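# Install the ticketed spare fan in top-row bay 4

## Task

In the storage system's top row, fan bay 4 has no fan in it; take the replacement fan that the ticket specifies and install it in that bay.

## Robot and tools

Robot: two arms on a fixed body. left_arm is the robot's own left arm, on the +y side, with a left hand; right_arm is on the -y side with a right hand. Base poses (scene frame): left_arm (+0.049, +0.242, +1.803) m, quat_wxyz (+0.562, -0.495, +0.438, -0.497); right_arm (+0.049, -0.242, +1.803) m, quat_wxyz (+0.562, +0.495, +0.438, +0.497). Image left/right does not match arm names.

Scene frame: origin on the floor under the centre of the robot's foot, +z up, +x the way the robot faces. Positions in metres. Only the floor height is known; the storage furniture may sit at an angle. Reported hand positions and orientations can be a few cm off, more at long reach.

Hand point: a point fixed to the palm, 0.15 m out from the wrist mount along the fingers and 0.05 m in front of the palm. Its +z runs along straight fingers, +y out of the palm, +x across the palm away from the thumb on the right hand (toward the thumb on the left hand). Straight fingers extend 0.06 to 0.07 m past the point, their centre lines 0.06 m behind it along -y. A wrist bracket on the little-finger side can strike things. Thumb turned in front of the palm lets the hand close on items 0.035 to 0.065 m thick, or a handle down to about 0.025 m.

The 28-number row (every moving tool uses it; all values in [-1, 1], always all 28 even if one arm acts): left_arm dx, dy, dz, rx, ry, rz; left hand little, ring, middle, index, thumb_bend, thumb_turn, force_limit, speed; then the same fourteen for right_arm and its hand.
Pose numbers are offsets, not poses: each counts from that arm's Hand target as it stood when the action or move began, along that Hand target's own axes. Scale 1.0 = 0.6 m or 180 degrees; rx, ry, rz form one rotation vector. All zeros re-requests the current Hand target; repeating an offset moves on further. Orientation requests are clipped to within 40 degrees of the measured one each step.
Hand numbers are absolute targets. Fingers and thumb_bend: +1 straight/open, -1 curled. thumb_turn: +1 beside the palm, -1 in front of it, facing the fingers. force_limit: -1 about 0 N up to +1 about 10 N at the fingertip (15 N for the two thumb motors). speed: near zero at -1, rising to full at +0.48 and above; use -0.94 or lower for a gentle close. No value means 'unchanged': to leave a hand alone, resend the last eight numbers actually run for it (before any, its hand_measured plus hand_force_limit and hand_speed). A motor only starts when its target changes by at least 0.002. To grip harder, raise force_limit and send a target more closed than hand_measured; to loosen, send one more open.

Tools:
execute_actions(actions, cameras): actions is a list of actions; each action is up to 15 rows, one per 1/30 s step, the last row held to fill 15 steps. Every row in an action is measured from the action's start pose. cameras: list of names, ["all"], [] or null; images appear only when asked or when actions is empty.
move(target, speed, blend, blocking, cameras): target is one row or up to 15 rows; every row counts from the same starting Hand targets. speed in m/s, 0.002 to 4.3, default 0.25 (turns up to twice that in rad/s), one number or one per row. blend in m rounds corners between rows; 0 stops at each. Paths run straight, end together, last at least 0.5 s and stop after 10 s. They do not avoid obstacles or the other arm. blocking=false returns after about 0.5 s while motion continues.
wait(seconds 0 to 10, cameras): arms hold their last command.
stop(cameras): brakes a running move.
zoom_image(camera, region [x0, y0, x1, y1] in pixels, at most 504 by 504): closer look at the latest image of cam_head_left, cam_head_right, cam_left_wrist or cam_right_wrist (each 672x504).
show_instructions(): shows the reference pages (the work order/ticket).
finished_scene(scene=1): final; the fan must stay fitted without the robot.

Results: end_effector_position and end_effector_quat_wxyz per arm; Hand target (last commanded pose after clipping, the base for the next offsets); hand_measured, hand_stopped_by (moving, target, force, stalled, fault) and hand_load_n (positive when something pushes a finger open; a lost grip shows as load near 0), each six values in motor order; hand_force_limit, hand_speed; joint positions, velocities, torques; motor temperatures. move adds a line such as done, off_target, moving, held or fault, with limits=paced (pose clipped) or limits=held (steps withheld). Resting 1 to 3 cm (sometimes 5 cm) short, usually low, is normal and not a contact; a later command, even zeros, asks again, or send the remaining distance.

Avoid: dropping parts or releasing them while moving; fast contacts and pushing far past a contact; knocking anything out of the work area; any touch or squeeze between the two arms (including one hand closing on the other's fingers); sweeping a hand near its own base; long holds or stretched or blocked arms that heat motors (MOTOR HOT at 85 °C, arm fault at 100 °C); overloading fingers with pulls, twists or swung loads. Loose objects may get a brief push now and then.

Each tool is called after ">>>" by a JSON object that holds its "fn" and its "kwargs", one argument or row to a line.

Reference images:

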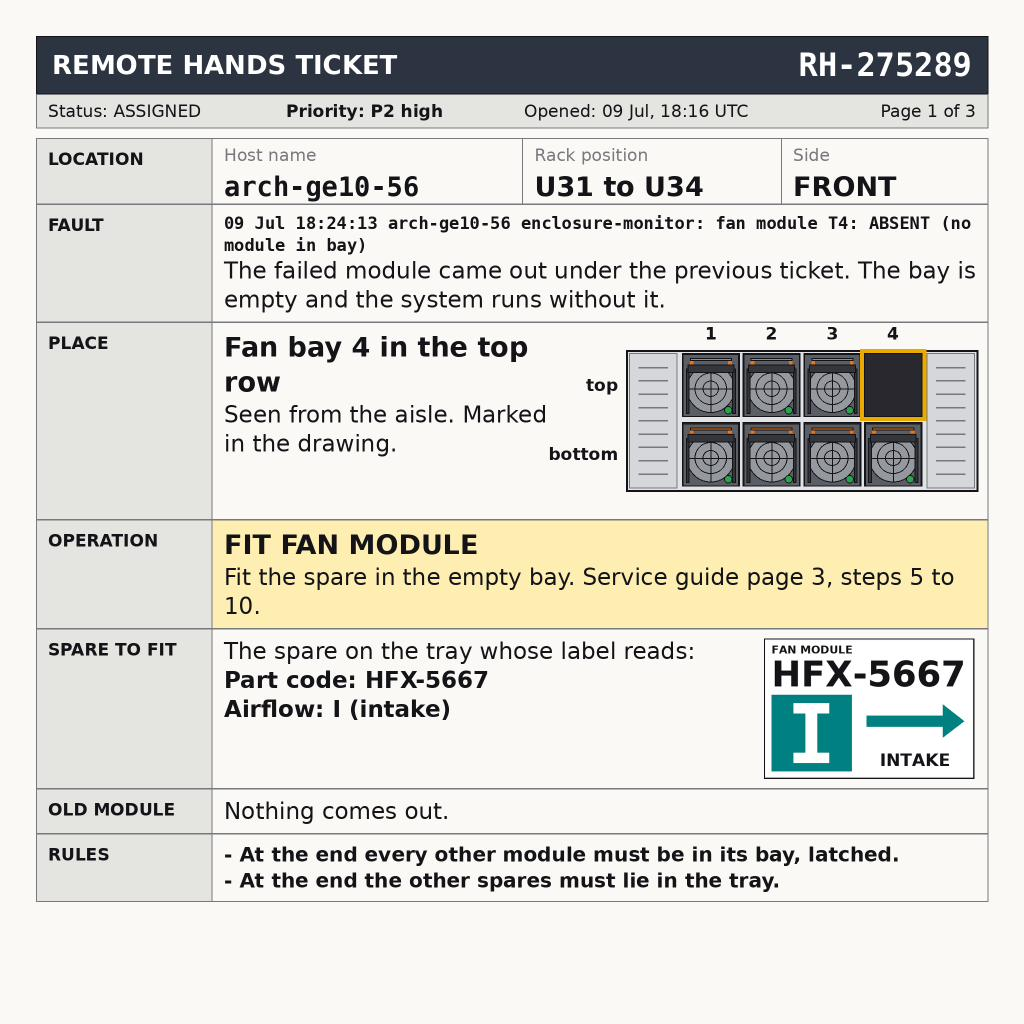

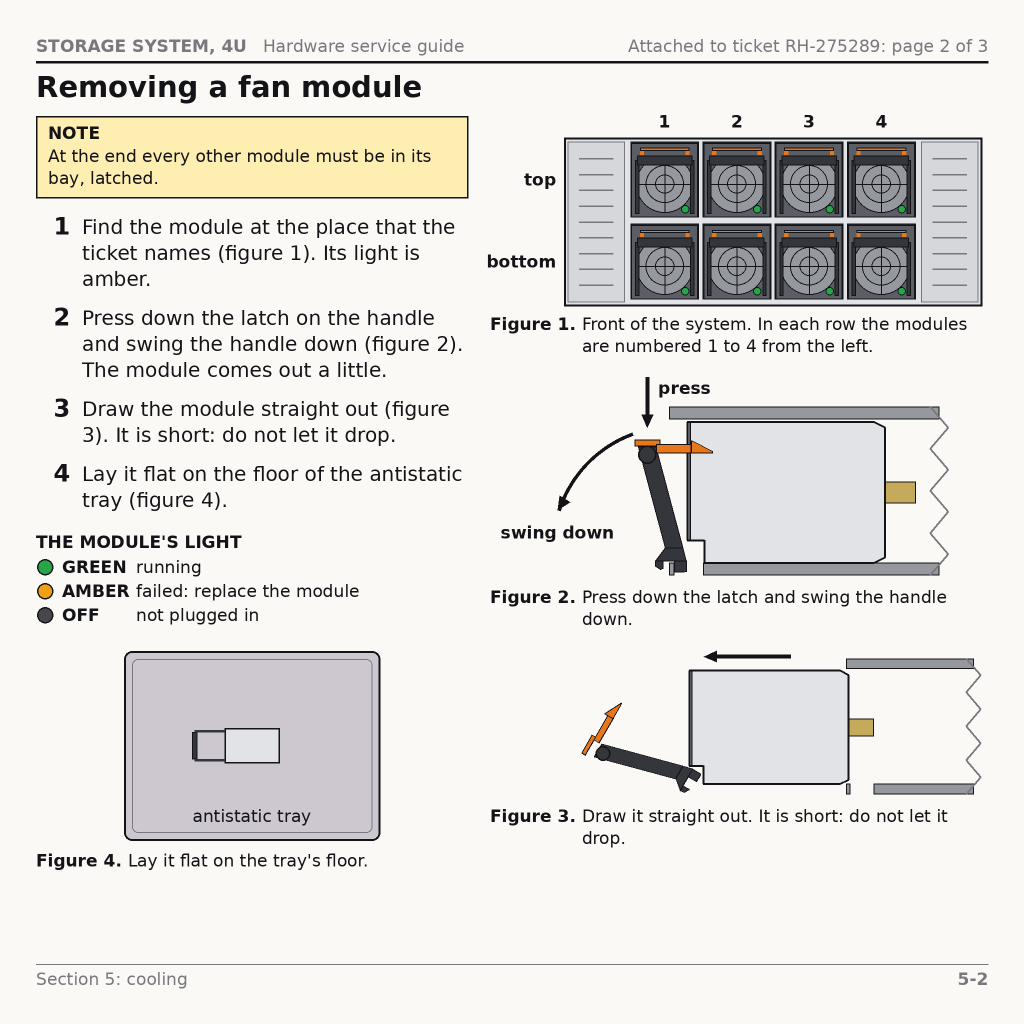

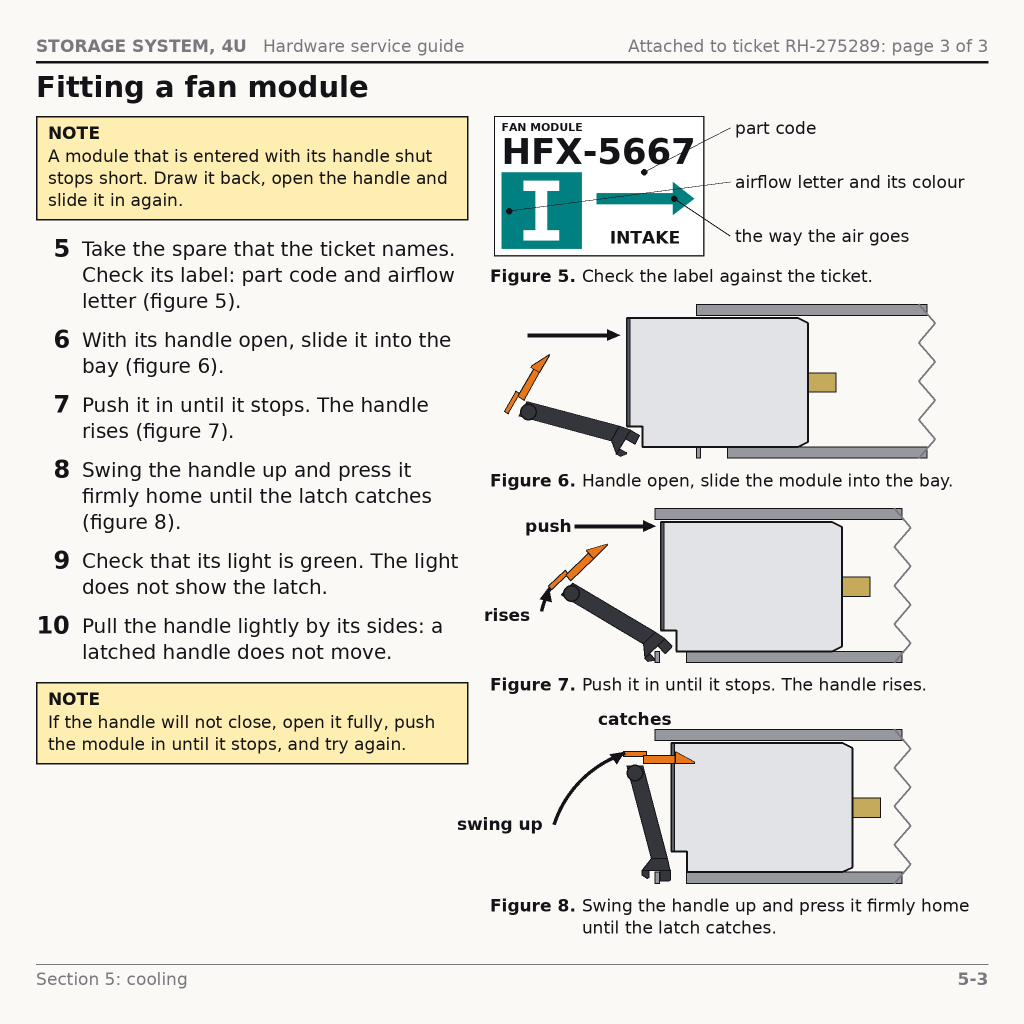

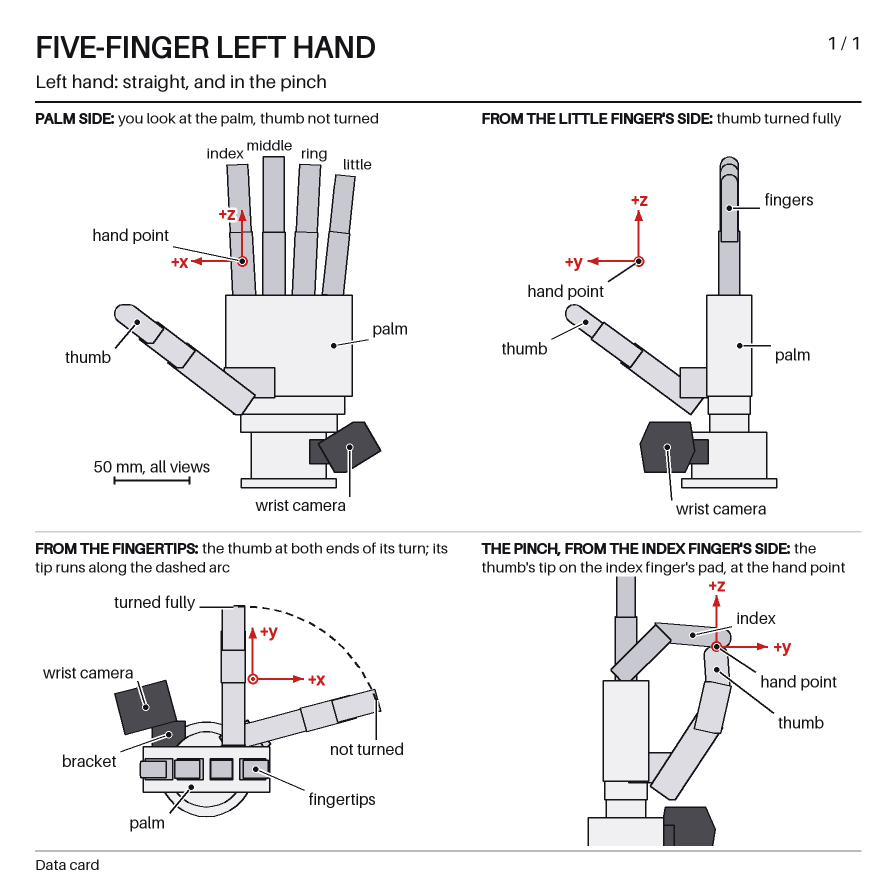

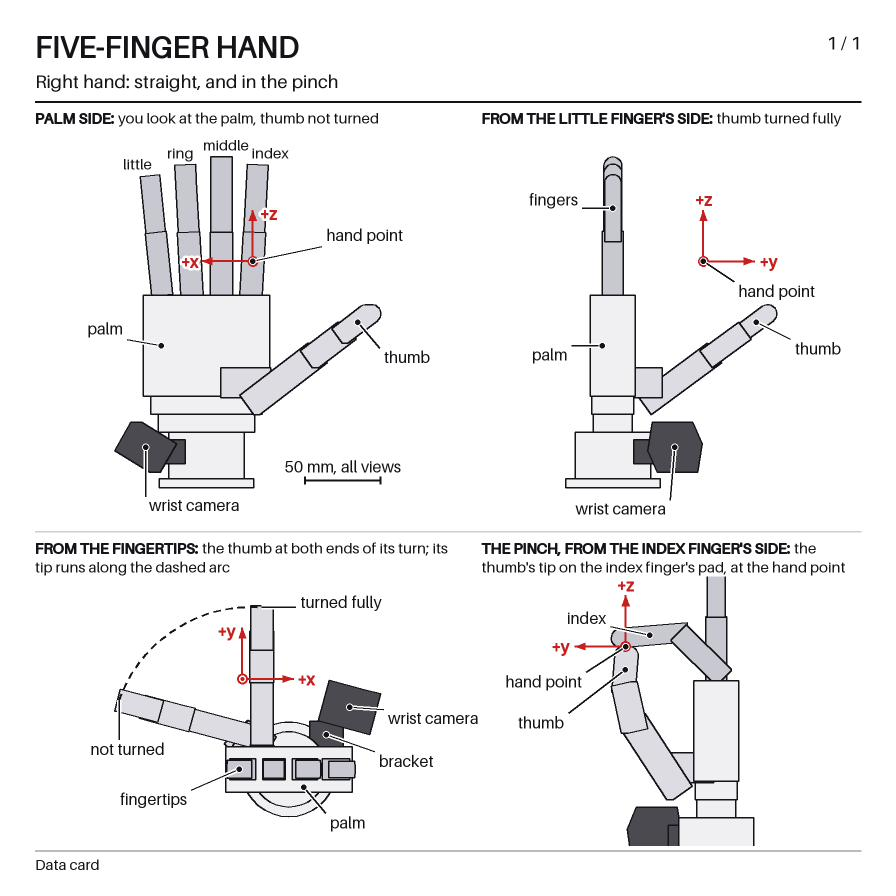

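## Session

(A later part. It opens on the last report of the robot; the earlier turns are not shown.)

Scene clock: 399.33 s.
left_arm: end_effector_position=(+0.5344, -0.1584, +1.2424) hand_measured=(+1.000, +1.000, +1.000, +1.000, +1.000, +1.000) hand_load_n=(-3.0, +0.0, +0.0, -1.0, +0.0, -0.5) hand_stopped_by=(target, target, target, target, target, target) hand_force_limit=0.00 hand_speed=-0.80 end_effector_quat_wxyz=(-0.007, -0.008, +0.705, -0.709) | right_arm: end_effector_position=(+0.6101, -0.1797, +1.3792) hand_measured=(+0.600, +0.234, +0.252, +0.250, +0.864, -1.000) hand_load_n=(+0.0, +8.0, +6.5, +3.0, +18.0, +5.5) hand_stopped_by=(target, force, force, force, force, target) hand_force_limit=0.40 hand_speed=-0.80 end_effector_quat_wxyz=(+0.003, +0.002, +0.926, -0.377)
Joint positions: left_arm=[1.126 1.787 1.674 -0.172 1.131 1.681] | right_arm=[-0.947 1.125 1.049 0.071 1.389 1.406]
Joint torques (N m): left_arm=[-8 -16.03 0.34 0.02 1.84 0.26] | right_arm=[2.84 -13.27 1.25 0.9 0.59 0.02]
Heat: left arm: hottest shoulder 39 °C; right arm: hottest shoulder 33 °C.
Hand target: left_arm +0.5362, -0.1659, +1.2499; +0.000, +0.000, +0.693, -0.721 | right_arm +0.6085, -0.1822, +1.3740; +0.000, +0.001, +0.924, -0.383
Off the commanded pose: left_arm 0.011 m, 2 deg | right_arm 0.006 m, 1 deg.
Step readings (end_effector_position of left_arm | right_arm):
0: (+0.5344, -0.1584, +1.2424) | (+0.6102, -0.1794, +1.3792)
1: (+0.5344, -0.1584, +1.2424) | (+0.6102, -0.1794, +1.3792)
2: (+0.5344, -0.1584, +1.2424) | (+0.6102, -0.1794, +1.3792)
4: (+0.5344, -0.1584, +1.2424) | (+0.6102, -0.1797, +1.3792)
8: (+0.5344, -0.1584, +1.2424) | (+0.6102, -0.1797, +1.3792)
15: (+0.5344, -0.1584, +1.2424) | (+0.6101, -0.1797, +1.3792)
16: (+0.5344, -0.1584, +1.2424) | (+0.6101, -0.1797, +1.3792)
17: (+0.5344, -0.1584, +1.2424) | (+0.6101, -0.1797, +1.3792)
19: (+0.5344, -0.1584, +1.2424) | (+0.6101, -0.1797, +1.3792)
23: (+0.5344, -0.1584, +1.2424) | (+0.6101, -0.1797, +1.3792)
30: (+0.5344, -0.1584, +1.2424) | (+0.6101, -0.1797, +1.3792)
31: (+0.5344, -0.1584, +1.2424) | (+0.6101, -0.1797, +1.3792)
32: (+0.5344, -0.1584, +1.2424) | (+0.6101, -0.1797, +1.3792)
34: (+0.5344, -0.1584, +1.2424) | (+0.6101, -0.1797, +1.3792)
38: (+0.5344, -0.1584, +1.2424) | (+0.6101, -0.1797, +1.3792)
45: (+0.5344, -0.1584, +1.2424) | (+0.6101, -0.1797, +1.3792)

>>> {"fn": "move", "kwargs": {
  "target": [0,0.0667,-0.0026,0,0,0,1,1,1,1,1,1,0.0,-0.8,-0.028,-0.0306,-0.0283,0,0,0,0.6,-0.1,-0.1,-0.1,0.5,-1,0.4,-0.8],
  "speed": 0.05,
  "cameras": ["all"]
}}

Scene clock: 401.77 s.
left_arm: end_effector_position=(+0.5504, -0.1721, +1.2262) hand_measured=(+1.000, +1.000, +1.000, +1.000, +1.000, +1.000) hand_load_n=(+0.0, +0.0, +0.0, -0.5, +0.0, -0.5) hand_stopped_by=(target, target, target, target, target, target) hand_force_limit=0.00 hand_speed=-0.80 end_effector_quat_wxyz=(+0.006, +0.001, +0.688, -0.726) | right_arm: end_effector_position=(+0.6038, -0.1801, +1.3807) hand_measured=(+0.600, +0.234, +0.252, +0.250, +0.864, -1.000) hand_load_n=(+0.0, +8.0, +7.0, +3.5, +18.0, +6.0) hand_stopped_by=(target, force, force, force, force, target) hand_force_limit=0.40 hand_speed=-0.80 end_effector_quat_wxyz=(-0.014, -0.022, +0.922, -0.386)
Joint positions: left_arm=[1.126 1.864 1.806 -0.226 1.179 1.711] | right_arm=[-0.941 1.125 1.061 -0.003 1.415 1.41]
Joint torques (N m): left_arm=[-6.53 -14.27 0.9 0.08 0.98 0.17] | right_arm=[4.54 -18.08 1.58 0.8 1 0.01]
Heat: left arm: hottest shoulder 39 °C; right arm: hottest shoulder 33 °C.
Hand target: left_arm +0.5358, -0.1661, +1.2099; +0.000, +0.000, +0.693, -0.721 | right_arm +0.6252, -0.1830, +1.3990; +0.000, +0.000, +0.924, -0.383
Off the commanded pose: left_arm 0.023 m, 1 deg | right_arm 0.028 m, 3 deg.
move: off_target (left_arm, right_arm)
camera_calibration:
cam_left_wrist: T_world_to_cam=[[-0.235317, 0.0450723, 0.970873, -1.05639], [-0.848983, 0.476746, -0.227907, 0.829847], [-0.473132, -0.877885, -0.073921, 0.320697], [0, 0, 0, 1]] pos_world=[0.607672, -0.0664776, 1.23845]
cam_right_wrist: T_world_to_cam=[[-0.27044, 0.657798, -0.702968, 1.25406], [0.804903, 0.555092, 0.209769, -0.679606], [0.528198, -0.509091, -0.679583, 0.636182], [0, 0, 0, 1]] pos_world=[0.550133, -0.123797, 1.45646]

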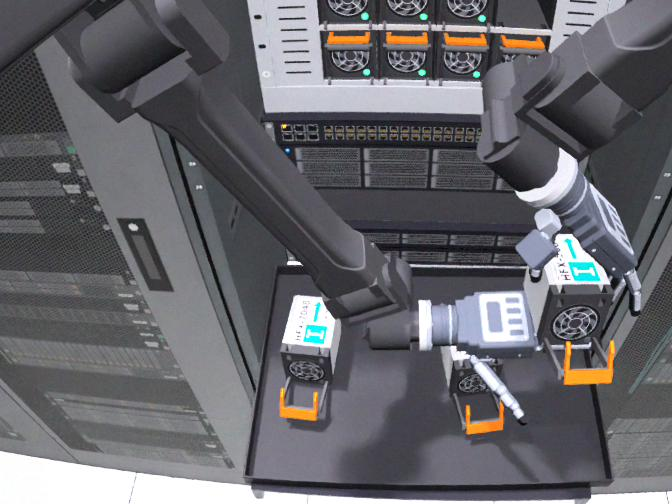

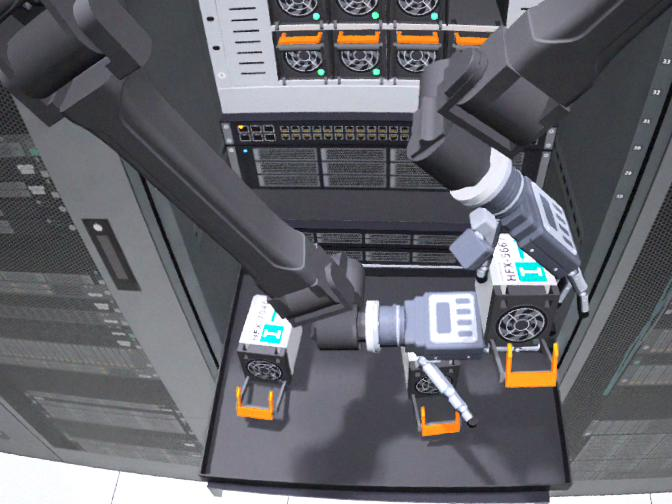

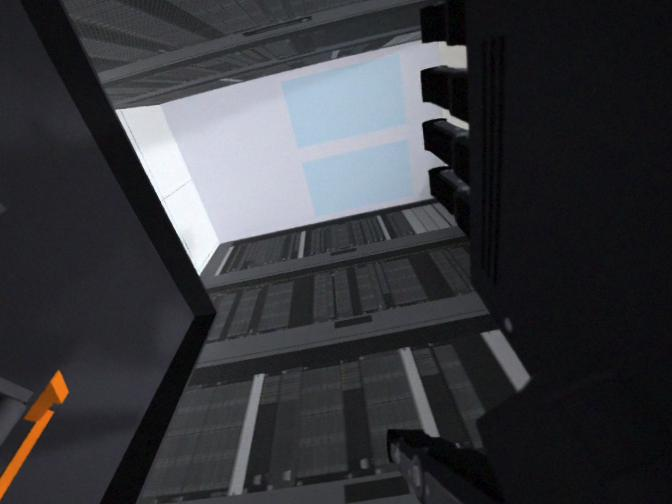

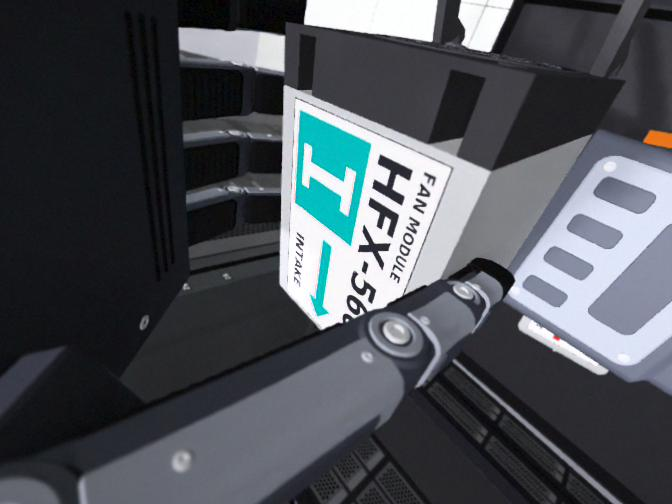

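>>> {"fn": "move", "kwargs": {
  "target": [
    [0.02,0.03,0,0,0,0,1,1,1,1,1,1,0.0,-0.8,0,0,0,0,0,0,0.6,-0.1,-0.1,-0.1,0.5,-1,0.4,-0.8],
    [0.033,0.0167,-0.0007,0,-0.1667,0,1,1,1,1,1,1,0.0,-0.8,0,0,0,0,0,0,0.6,-0.1,-0.1,-0.1,0.5,-1,0.4,-0.8]
  ],
  "speed": 0.12,
  "blend": [0.01,0],
  "cameras": ["all"]
}}

Scene clock: 406.37 s.
left_arm: end_effector_position=(+0.5335, -0.1664, +1.2077) hand_measured=(+1.000, +1.000, +1.000, +1.000, +1.000, +1.000) hand_load_n=(+0.0, +0.0, +0.0, +0.0, +0.0, +0.0) hand_stopped_by=(target, target, target, target, target, target) hand_force_limit=0.00 hand_speed=-0.80 end_effector_quat_wxyz=(+0.191, -0.177, +0.667, -0.698) | right_arm: end_effector_position=(+0.6039, -0.1801, +1.3807) hand_measured=(+0.600, +0.234, +0.252, +0.250, +0.864, -1.000) hand_load_n=(+0.0, +8.0, +7.0, +3.5, +18.0, +6.0) hand_stopped_by=(target, force, force, force, force, target) hand_force_limit=0.40 hand_speed=-0.80 end_effector_quat_wxyz=(-0.014, -0.022, +0.922, -0.386)
Joint positions: left_arm=[1.139 2.051 1.569 1.279 0.986 0.755] | right_arm=[-0.941 1.125 1.061 -0.003 1.415 1.411]
Joint torques (N m): left_arm=[-7.41 -11.05 -1.81 2.24 0.51 -0.12] | right_arm=[4.66 -18.08 1.43 0.62 1.02 0.05]
Heat: left arm: hottest shoulder 39 °C; right arm: hottest shoulder 33 °C.
Hand target: left_arm +0.5164, -0.1660, +1.1999; +0.179, -0.186, +0.669, -0.696 | right_arm +0.6252, -0.1831, +1.3990; +0.000, +0.000, +0.924, -0.383
Off the commanded pose: left_arm 0.019 m, 2 deg | right_arm 0.028 m, 3 deg.
move: off_target (left_arm, right_arm)
camera_calibration:
cam_left_wrist: T_world_to_cam=[[-0.222643, -0.0811761, 0.971515, -1.07116], [-0.974612, -0.00570292, -0.223829, 0.790319], [0.02371, -0.996683, -0.0778454, 0.0362845], [0, 0, 0, 1]] pos_world=[0.530909, -0.0462812, 1.22037]
cam_right_wrist: T_world_to_cam=[[-0.26936, 0.658036, -0.70316, 1.2538], [0.805199, 0.554425, 0.210399, -0.680849], [0.528299, -0.509511, -0.67919, 0.635449], [0, 0, 0, 1]] pos_world=[0.550234, -0.123799, 1.45646]

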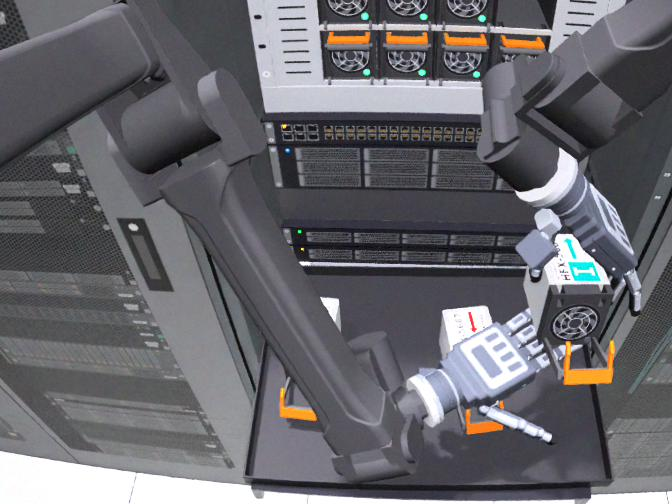

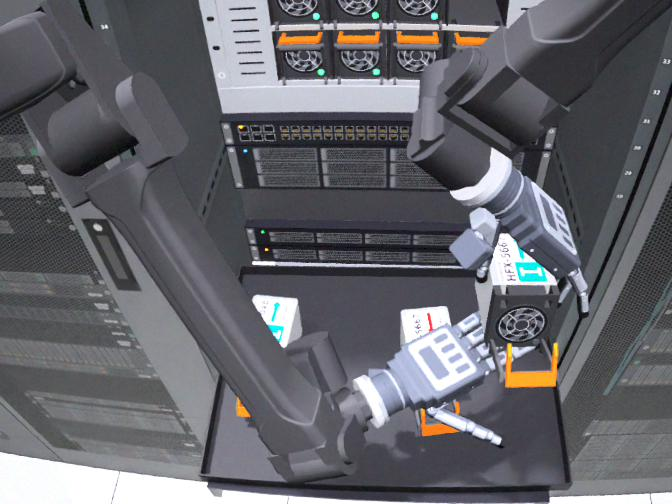

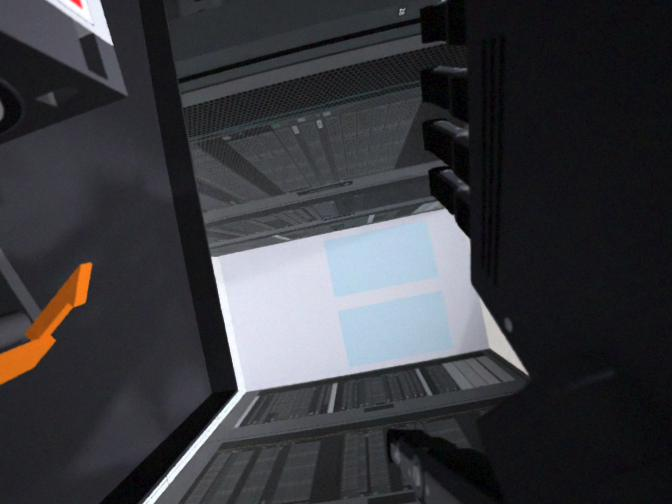

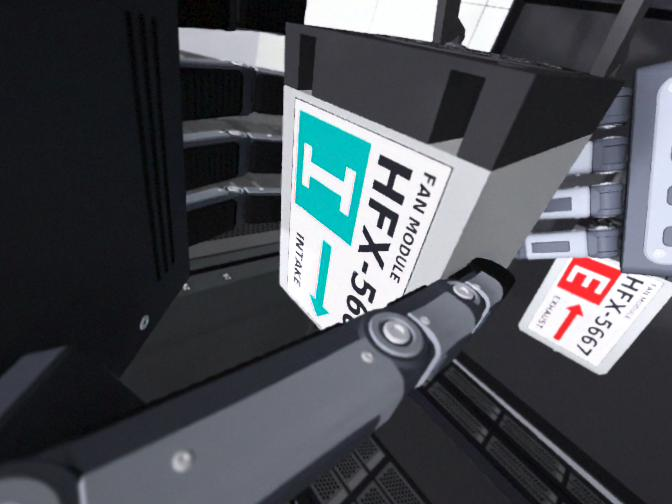

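>>> {"fn": "move", "kwargs": {
  "target": [0.0183,-0.0499,-0.0082,0,0,0,1,1,1,1,1,1,0.0,-0.8,0,0,0,0,0,0,0.6,-0.1,-0.1,-0.1,0.5,-1,0.4,-0.8],
  "speed": 0.05,
  "cameras": ["cam_head_left","cam_right_wrist"]
}}

Scene clock: 408.63 s.
left_arm: end_effector_position=(+0.5030, -0.1618, +1.2210) hand_measured=(+1.000, +1.000, +1.000, +1.000, +1.000, +1.000) hand_load_n=(+0.0, +0.0, +0.0, +0.0, +0.0, -0.5) hand_stopped_by=(target, target, target, target, target, target) hand_force_limit=0.00 hand_speed=-0.80 end_effector_quat_wxyz=(+0.175, -0.188, +0.672, -0.694) | right_arm: end_effector_position=(+0.6039, -0.1801, +1.3807) hand_measured=(+0.600, +0.234, +0.252, +0.250, +0.864, -1.000) hand_load_n=(+0.0, +8.0, +7.0, +3.5, +18.0, +6.0) hand_stopped_by=(target, force, force, force, force, target) hand_force_limit=0.40 hand_speed=-0.80 end_effector_quat_wxyz=(-0.014, -0.022, +0.922, -0.386)
Joint positions: left_arm=[1.137 2.026 1.461 1.323 0.973 0.755] | right_arm=[-0.941 1.125 1.061 -0.003 1.415 1.411]
Joint torques (N m): left_arm=[-8.35 -13.27 -3.06 2.18 0.53 0.1] | right_arm=[4.48 -18.14 1.55 0.68 1 0.01]
Heat: left arm: hottest shoulder 39 °C; right arm: hottest shoulder 34 °C.
Hand target: left_arm +0.5043, -0.1661, +1.2298; +0.179, -0.187, +0.669, -0.696 | right_arm +0.6252, -0.1831, +1.3990; +0.000, +0.000, +0.924, -0.383
Off the commanded pose: left_arm 0.010 m, 1 deg | right_arm 0.028 m, 3 deg.
move: off_target (right_arm)
camera_calibration:
cam_right_wrist: T_world_to_cam=[[-0.26936, 0.658036, -0.70316, 1.2538], [0.805199, 0.554425, 0.210399, -0.680849], [0.528299, -0.509511, -0.67919, 0.635449], [0, 0, 0, 1]] pos_world=[0.550234, -0.123799, 1.45646]
Images, in order (width x height): cam_head_left 672x504, cam_right_wrist 672x504.

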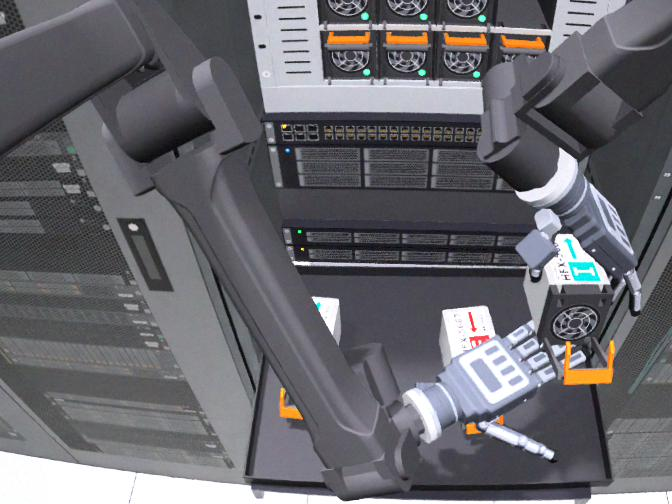

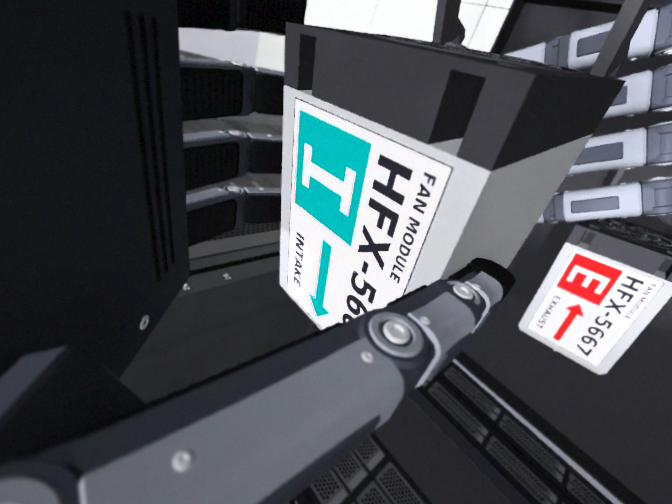

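>>> {"fn": "move", "kwargs": {
  "target": [
    [-0.0147,-0.0133,0.0189,0,0,0,1,1,1,1,1,1,0.0,-0.8,0,0,0,0,0,0,0.6,-0.1,-0.1,-0.1,0.5,-1,0.4,-0.8],
    [-0.0147,-0.0346,0.0189,0,0,0,1,1,1,1,1,1,0.0,-0.8,0,0,0,0,0,0,0.6,-0.1,-0.1,-0.1,0.5,-1,0.4,-0.8]
  ],
  "speed": 0.05,
  "cameras": ["cam_head_left","cam_right_wrist"]
}}

Scene clock: 410.70 s.
left_arm: end_effector_position=(+0.5143, -0.1661, +1.2414) hand_measured=(+1.000, +1.000, +1.000, +1.000, +1.000, +1.000) hand_load_n=(-1.5, -0.5, +0.0, +0.0, +0.0, +0.0) hand_stopped_by=(target, target, target, target, target, target) hand_force_limit=0.00 hand_speed=-0.80 end_effector_quat_wxyz=(+0.175, -0.193, +0.671, -0.694) | right_arm: end_effector_position=(+0.6046, -0.1797, +1.3811) hand_measured=(+0.600, +0.234, +0.252, +0.250, +0.864, -1.000) hand_load_n=(+0.0, +8.0, +7.0, +3.5, +18.0, +5.5) hand_stopped_by=(target, force, force, force, force, target) hand_force_limit=0.40 hand_speed=-0.80 end_effector_quat_wxyz=(-0.013, -0.021, +0.922, -0.385)
Joint positions: left_arm=[1.116 1.975 1.415 1.305 0.953 0.767] | right_arm=[-0.94 1.125 1.062 -0.003 1.416 1.413]
Joint torques (N m): left_arm=[-8.64 -13.98 -2.85 1.48 0.68 0.22] | right_arm=[3.9 -17.73 1.42 0.62 0.98 -0.01]
Heat: left arm: hottest shoulder 39 °C; right arm: hottest shoulder 34 °C.
Hand target: left_arm +0.5176, -0.1707, +1.2508; +0.179, -0.187, +0.669, -0.696 | right_arm +0.6252, -0.1830, +1.3990; +0.000, +0.000, +0.924, -0.383
Off the commanded pose: left_arm 0.011 m, 1 deg | right_arm 0.027 m, 3 deg.
move: off_target (left_arm, right_arm)
camera_calibration:
cam_right_wrist: T_world_to_cam=[[-0.266794, 0.658602, -0.703608, 1.25319], [0.80562, 0.553105, 0.212251, -0.684848], [0.528958, -0.510213, -0.678149, 0.633571], [0, 0, 0, 1]] pos_world=[0.550938, -0.123302, 1.45677]
Images, in order (width x height): cam_head_left 672x504, cam_right_wrist 672x504.

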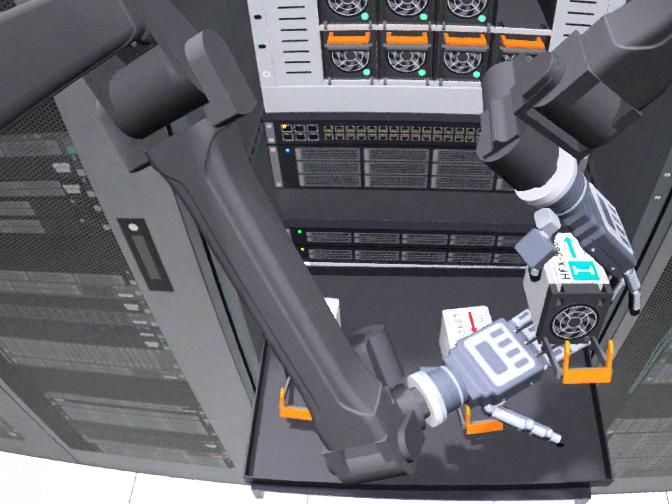

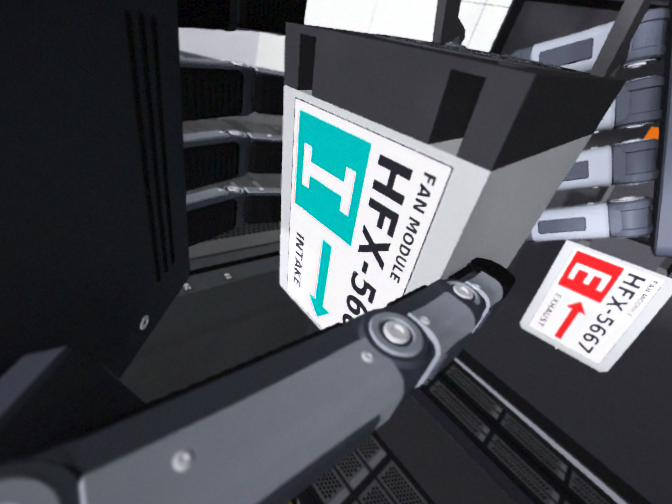

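>>> {"fn": "move", "kwargs": {
  "target": [-0.0038,-0.0266,0.0035,0,0,0,1,1,1,1,1,1,0.0,-0.8,0.02,0.0189,0.0141,0,0,0,0.6,-0.1,-0.1,-0.1,0.5,-1,0.4,-0.8],
  "speed": 0.03,
  "cameras": ["cam_head_left","cam_right_wrist"]
}}

Scene clock: 412.27 s.
left_arm: end_effector_position=(+0.5120, -0.1605, +1.2460) hand_measured=(+1.000, +1.000, +1.000, +1.000, +1.000, +1.000) hand_load_n=(-4.0, -3.0, +0.0, +0.0, +0.0, -0.5) hand_stopped_by=(target, target, target, target, target, target) hand_force_limit=0.00 hand_speed=-0.80 end_effector_quat_wxyz=(+0.168, -0.203, +0.678, -0.686) | right_arm: end_effector_position=(+0.6083, -0.1784, +1.3808) hand_measured=(+0.600, +0.234, +0.252, +0.250, +0.864, -1.000) hand_load_n=(+0.0, +8.0, +6.5, +3.0, +18.0, +4.5) hand_stopped_by=(target, force, force, force, force, target) hand_force_limit=0.40 hand_speed=-0.80 end_effector_quat_wxyz=(-0.007, -0.012, +0.924, -0.381)
Joint positions: left_arm=[1.116 1.947 1.375 1.294 0.93 0.769] | right_arm=[-0.94 1.125 1.062 0.017 1.406 1.413]
Joint torques (N m): left_arm=[-9.29 -14.92 -3.26 1.87 1.21 0.31] | right_arm=[3.66 -15.38 0.55 1.52 0.71 0.03]
Heat: left arm: hottest shoulder 39 °C; right arm: hottest shoulder 34 °C.
Hand target: left_arm +0.5207, -0.1707, +1.2668; +0.179, -0.187, +0.669, -0.696 | right_arm +0.6133, -0.1810, +1.3850; +0.000, +0.000, +0.924, -0.383
Off the commanded pose: left_arm 0.025 m, 3 deg | right_arm 0.007 m, 2 deg.
move: off_target (left_arm)
camera_calibration:
cam_right_wrist: T_world_to_cam=[[-0.246958, 0.668382, -0.701624, 1.24002], [0.807918, 0.541806, 0.231764, -0.718796], [0.535051, -0.509619, -0.673802, 0.622543], [0, 0, 0, 1]] pos_world=[0.553869, -0.122098, 1.45609]
Images, in order (width x height): cam_head_left 672x504, cam_right_wrist 672x504.

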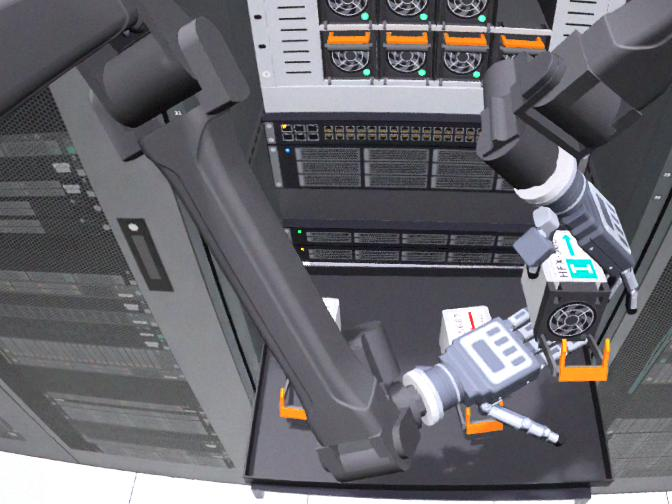

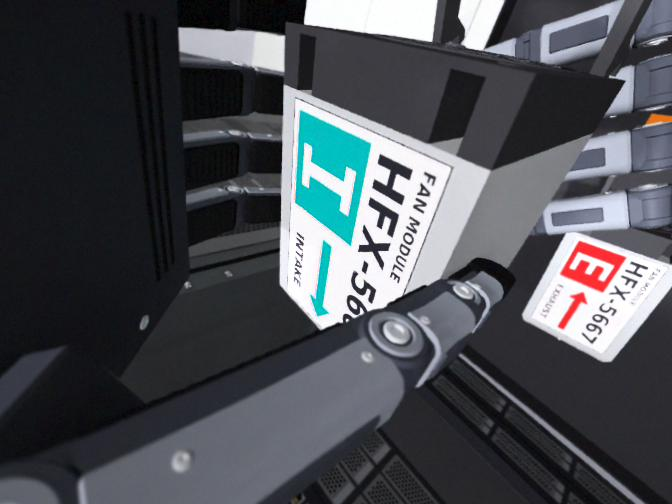

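>>> {"fn": "move", "kwargs": {
  "target": [-0.012,0.035,0.01,0.0006,0.0005,0.016,1,1,1,1,1,1,0.0,-0.8,0,0,0,0,0,0,0.6,-0.1,-0.1,-0.1,0.5,-1,0.4,-0.8],
  "speed": 0.05
}}

Scene clock: 415.07 s.
left_arm: end_effector_position=(+0.5303, -0.1617, +1.2415) hand_measured=(+1.000, +1.000, +1.000, +1.000, +1.000, +1.000) hand_load_n=(-2.0, -2.0, +0.0, +0.0, +0.0, -0.5) hand_stopped_by=(target, target, target, target, target, target) hand_force_limit=0.00 hand_speed=-0.80 end_effector_quat_wxyz=(+0.191, -0.179, +0.678, -0.687) | right_arm: end_effector_position=(+0.6117, -0.1791, +1.3816) hand_measured=(+0.600, +0.234, +0.252, +0.250, +0.864, -1.000) hand_load_n=(+0.0, +6.0, +6.5, +6.0, +16.5, +4.5) hand_stopped_by=(target, force, force, force, force, target) hand_force_limit=0.40 hand_speed=-0.80 end_effector_quat_wxyz=(+0.000, +0.001, +0.924, -0.381)
Joint positions: left_arm=[1.116 1.952 1.42 1.271 0.944 0.817] | right_arm=[-0.94 1.125 1.062 0.034 1.406 1.426]
Joint torques (N m): left_arm=[-8.76 -12.22 -1.03 1.62 0.99 0.24] | right_arm=[3.08 -15.79 0.4 1.06 0.72 -0.14]
Heat: left arm: hottest shoulder 39 °C; right arm: hottest shoulder 34 °C.
Hand target: left_arm +0.5297, -0.1732, +1.2459; +0.196, -0.169, +0.673, -0.693 | right_arm +0.6133, -0.1810, +1.3849; +0.000, +0.000, +0.924, -0.383
Off the commanded pose: left_arm 0.012 m, 2 deg | right_arm 0.004 m, 0 deg.
move: off_target (left_arm)

>>> {"fn": "move", "kwargs": {
  "target": [-0.0027,-0.0297,0.008,0,0,0,1,1,1,1,1,1,0.0,-0.8,0,0,0,0,0,0,0.6,-0.1,-0.1,-0.1,0.5,-1,0.4,-0.8],
  "speed": 0.03,
  "cameras": ["cam_head_left","cam_head_right","cam_right_wrist"]
}}

Scene clock: 416.83 s.
left_arm: end_effector_position=(+0.5273, -0.1613, +1.2423) hand_measured=(+1.000, +1.000, +1.000, +1.000, +1.000, +1.000) hand_load_n=(-4.0, -1.5, -0.5, +0.0, +0.0, -0.5) hand_stopped_by=(target, target, target, target, target, target) hand_force_limit=0.00 hand_speed=-0.80 end_effector_quat_wxyz=(+0.190, -0.182, +0.683, -0.681) | right_arm: end_effector_position=(+0.6115, -0.1792, +1.3816) hand_measured=(+0.600, +0.234, +0.252, +0.250, +0.864, -1.000) hand_load_n=(+0.0, +6.0, +6.0, +5.0, +16.5, +3.5) hand_stopped_by=(target, force, force, force, force, target) hand_force_limit=0.40 hand_speed=-0.80 end_effector_quat_wxyz=(-0.001, -0.001, +0.924, -0.382)
Joint positions: left_arm=[1.113 1.943 1.402 1.262 0.928 0.832] | right_arm=[-0.94 1.125 1.062 0.034 1.407 1.423]
Joint torques (N m): left_arm=[-9.76 -14.62 -3.03 1.62 1.14 0.28] | right_arm=[3.31 -15.56 0.44 1.1 0.68 -0.09]
Heat: left arm: hottest shoulder 39 °C; right arm: hottest shoulder 34 °C.
Hand target: left_arm +0.5328, -0.1762, +1.2639; +0.196, -0.169, +0.673, -0.693 | right_arm +0.6132, -0.1810, +1.3850; +0.000, +0.000, +0.924, -0.383
Off the commanded pose: left_arm 0.027 m, 2 deg | right_arm 0.004 m, 0 deg.
move: off_target (left_arm)
camera_calibration:
cam_right_wrist: T_world_to_cam=[[-0.221493, 0.671475, -0.707151, 1.23459], [0.811997, 0.528559, 0.247559, -0.747886], [0.540001, -0.519372, -0.662308, 0.60025], [0, 0, 0, 1]] pos_world=[0.556599, -0.121938, 1.45573]
Images, in order (width x height): cam_head_left 672x504, cam_head_right 672x504, cam_right_wrist 672x504.

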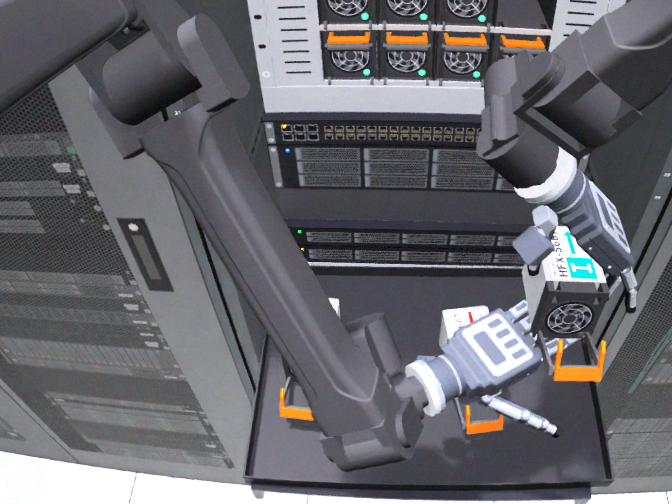

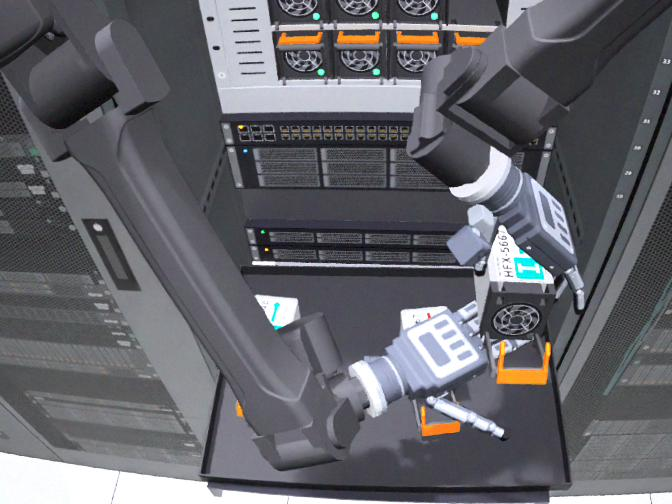

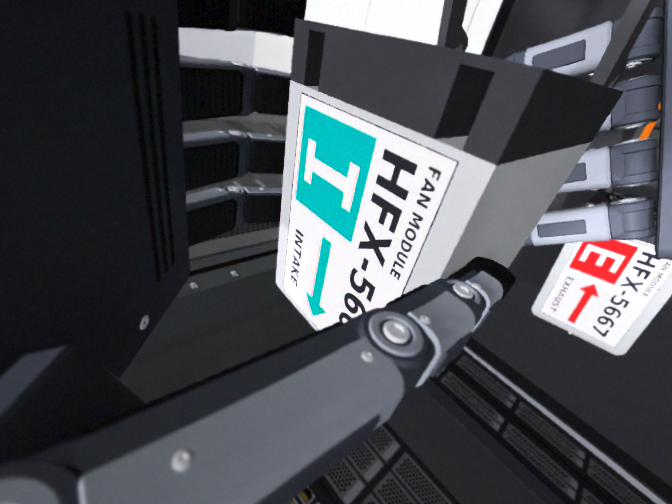

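>>> {"fn": "zoom_image", "kwargs": {
  "camera": "cam_right_wrist",
  "region": [260, 0, 512, 189]
}}

>>> {"fn": "zoom_image", "kwargs": {
  "camera": "cam_right_wrist",
  "region": [260, 170, 512, 359]
}}

Scaled by 2.000 from the camera's 672x504 image, which has a finer 960x720 frame.

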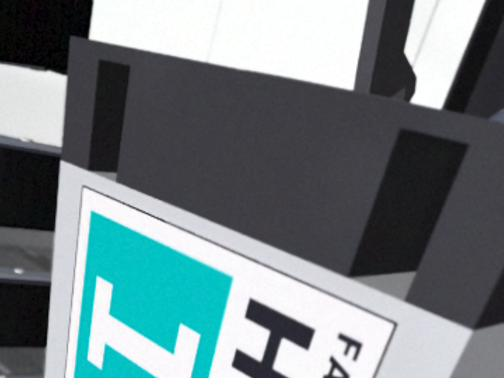

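Scaled by 2.000 from the camera's 672x504 image, which has a finer 960x720 frame.

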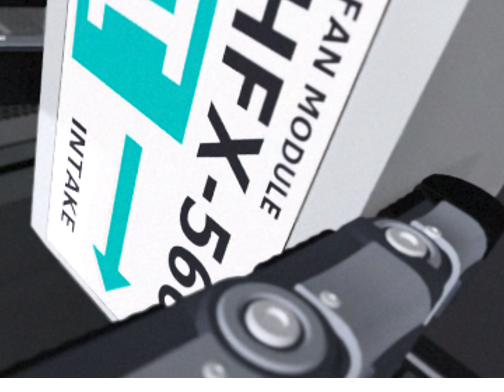

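>>> {"fn": "execute_actions", "kwargs": {
  "actions": [
    [[0,0,0,0,0,0,1,1,1,1,1,1,0.0,-0.8,0,0,0,0,0,0,0.6,0.3,0.3,0.3,0.88,-1,0.4,-0.9]],
    [[0,0,0,0,0,0,1,1,1,1,1,1,0.0,-0.8,0,0,0,0,0,0,0.6,0.3,0.3,0.3,0.88,-1,0.4,-0.9]],
    [[0,0,0,0,0,0,1,1,1,1,1,1,0.0,-0.8,0,0,0,0,0,0,0.6,0.45,0.45,0.45,0.95,-1,0.4,-0.9]],
    [[0,0,0,0,0,0,1,1,1,1,1,1,0.0,-0.8,0,0,0,0,0,0,0.6,0.45,0.45,0.45,0.95,-1,0.4,-0.9]]
  ],
  "cameras": ["cam_right_wrist","cam_head_left"]
}}

Scene clock: 421.20 s.
left_arm: end_effector_position=(+0.5235, -0.1613, +1.2410) hand_measured=(+1.000, +1.000, +1.000, +1.000, +1.000, +1.000) hand_load_n=(-1.0, -4.5, -1.5, +0.0, +0.0, +0.0) hand_stopped_by=(target, target, target, target, target, target) hand_force_limit=0.00 hand_speed=-0.80 end_effector_quat_wxyz=(+0.187, -0.184, +0.686, -0.679) | right_arm: end_effector_position=(+0.6114, -0.1796, +1.3818) hand_measured=(+0.600, +0.450, +0.450, +0.450, +0.950, -1.000) hand_load_n=(+0.0, +0.0, +0.0, +0.0, +0.0, +0.0) hand_stopped_by=(target, target, target, target, target, target) hand_force_limit=0.40 hand_speed=-0.90 end_effector_quat_wxyz=(-0.001, -0.001, +0.924, -0.383)
Joint positions: left_arm=[1.112 1.942 1.395 1.254 0.922 0.839] | right_arm=[-0.94 1.125 1.062 0.034 1.409 1.422]
Joint torques (N m): left_arm=[-9.7 -14.74 -2.61 1.94 1.33 0.24] | right_arm=[3.43 -15.68 0.55 1.03 0.61 -0.12]
Heat: left arm: hottest shoulder 39 °C; right arm: hottest shoulder 34 °C.
Hand target: left_arm +0.5329, -0.1761, +1.2639; +0.196, -0.169, +0.673, -0.692 | right_arm +0.6132, -0.1810, +1.3850; +0.000, +0.000, +0.924, -0.383
Off the commanded pose: left_arm 0.029 m, 3 deg | right_arm 0.004 m, 0 deg.
Step readings (end_effector_position of left_arm | right_arm):
0: (+0.5275, -0.1612, +1.2423) | (+0.6115, -0.1792, +1.3816)
1: (+0.5275, -0.1612, +1.2423) | (+0.6115, -0.1792, +1.3816)
2: (+0.5275, -0.1612, +1.2423) | (+0.6115, -0.1792, +1.3816)
4: (+0.5274, -0.1615, +1.2424) | (+0.6115, -0.1791, +1.3815)
8: (+0.5258, -0.1613, +1.2411) | (+0.6114, -0.1795, +1.3817)
15: (+0.5234, -0.1613, +1.2410) | (+0.6114, -0.1795, +1.3817)
16: (+0.5235, -0.1613, +1.2410) | (+0.6114, -0.1795, +1.3817)
17: (+0.5235, -0.1613, +1.2410) | (+0.6114, -0.1795, +1.3817)
19: (+0.5235, -0.1613, +1.2410) | (+0.6114, -0.1795, +1.3817)
23: (+0.5235, -0.1613, +1.2410) | (+0.6114, -0.1795, +1.3817)
30: (+0.5235, -0.1613, +1.2410) | (+0.6114, -0.1795, +1.3817)
31: (+0.5235, -0.1613, +1.2410) | (+0.6114, -0.1795, +1.3817)
32: (+0.5235, -0.1613, +1.2410) | (+0.6114, -0.1795, +1.3817)
34: (+0.5235, -0.1613, +1.2410) | (+0.6114, -0.1795, +1.3817)
38: (+0.5235, -0.1613, +1.2410) | (+0.6114, -0.1795, +1.3817)
45: (+0.5235, -0.1613, +1.2410) | (+0.6114, -0.1795, +1.3817)
46: (+0.5235, -0.1613, +1.2410) | (+0.6114, -0.1795, +1.3817)
47: (+0.5235, -0.1613, +1.2410) | (+0.6114, -0.1795, +1.3817)
49: (+0.5235, -0.1613, +1.2410) | (+0.6114, -0.1796, +1.3818)
53: (+0.5235, -0.1613, +1.2410) | (+0.6114, -0.1796, +1.3818)
60: (+0.5235, -0.1613, +1.2410) | (+0.6114, -0.1796, +1.3818)
camera_calibration:
cam_right_wrist: T_world_to_cam=[[-0.222218, 0.669782, -0.708528, 1.23704], [0.812051, 0.529341, 0.245708, -0.744906], [0.539623, -0.52076, -0.661526, 0.599115], [0, 0, 0, 1]] pos_world=[0.556497, -0.122244, 1.45584]
Images, in order (width x height): cam_head_left 672x504, cam_right_wrist 672x504.

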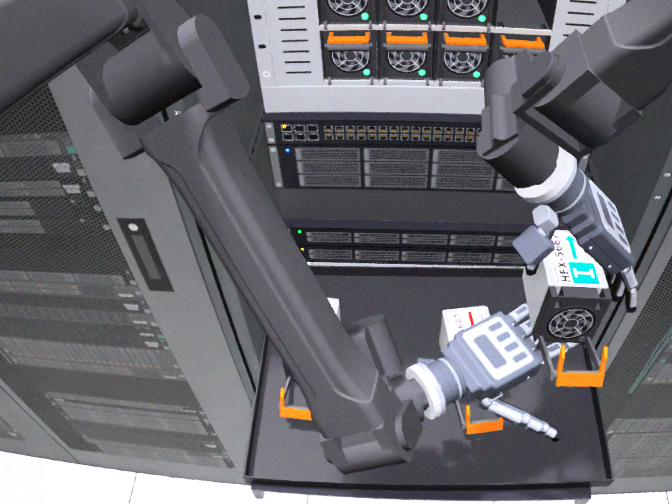

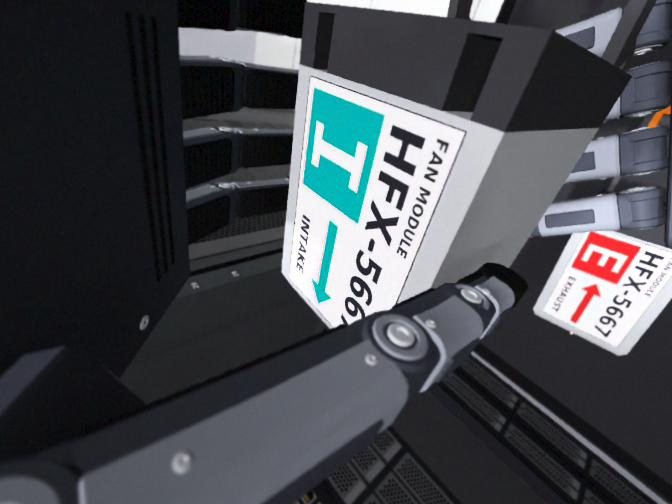

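>>> {"fn": "zoom_image", "kwargs": {
  "camera": "cam_head_left",
  "region": [500, 200, 660, 400]
}}

Scaled by 2.520 from the camera's 672x504 image, which has a finer 960x720 frame.

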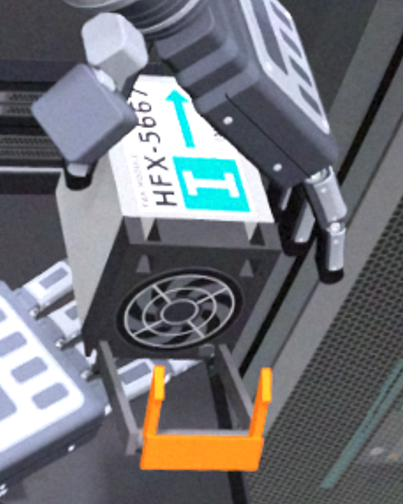

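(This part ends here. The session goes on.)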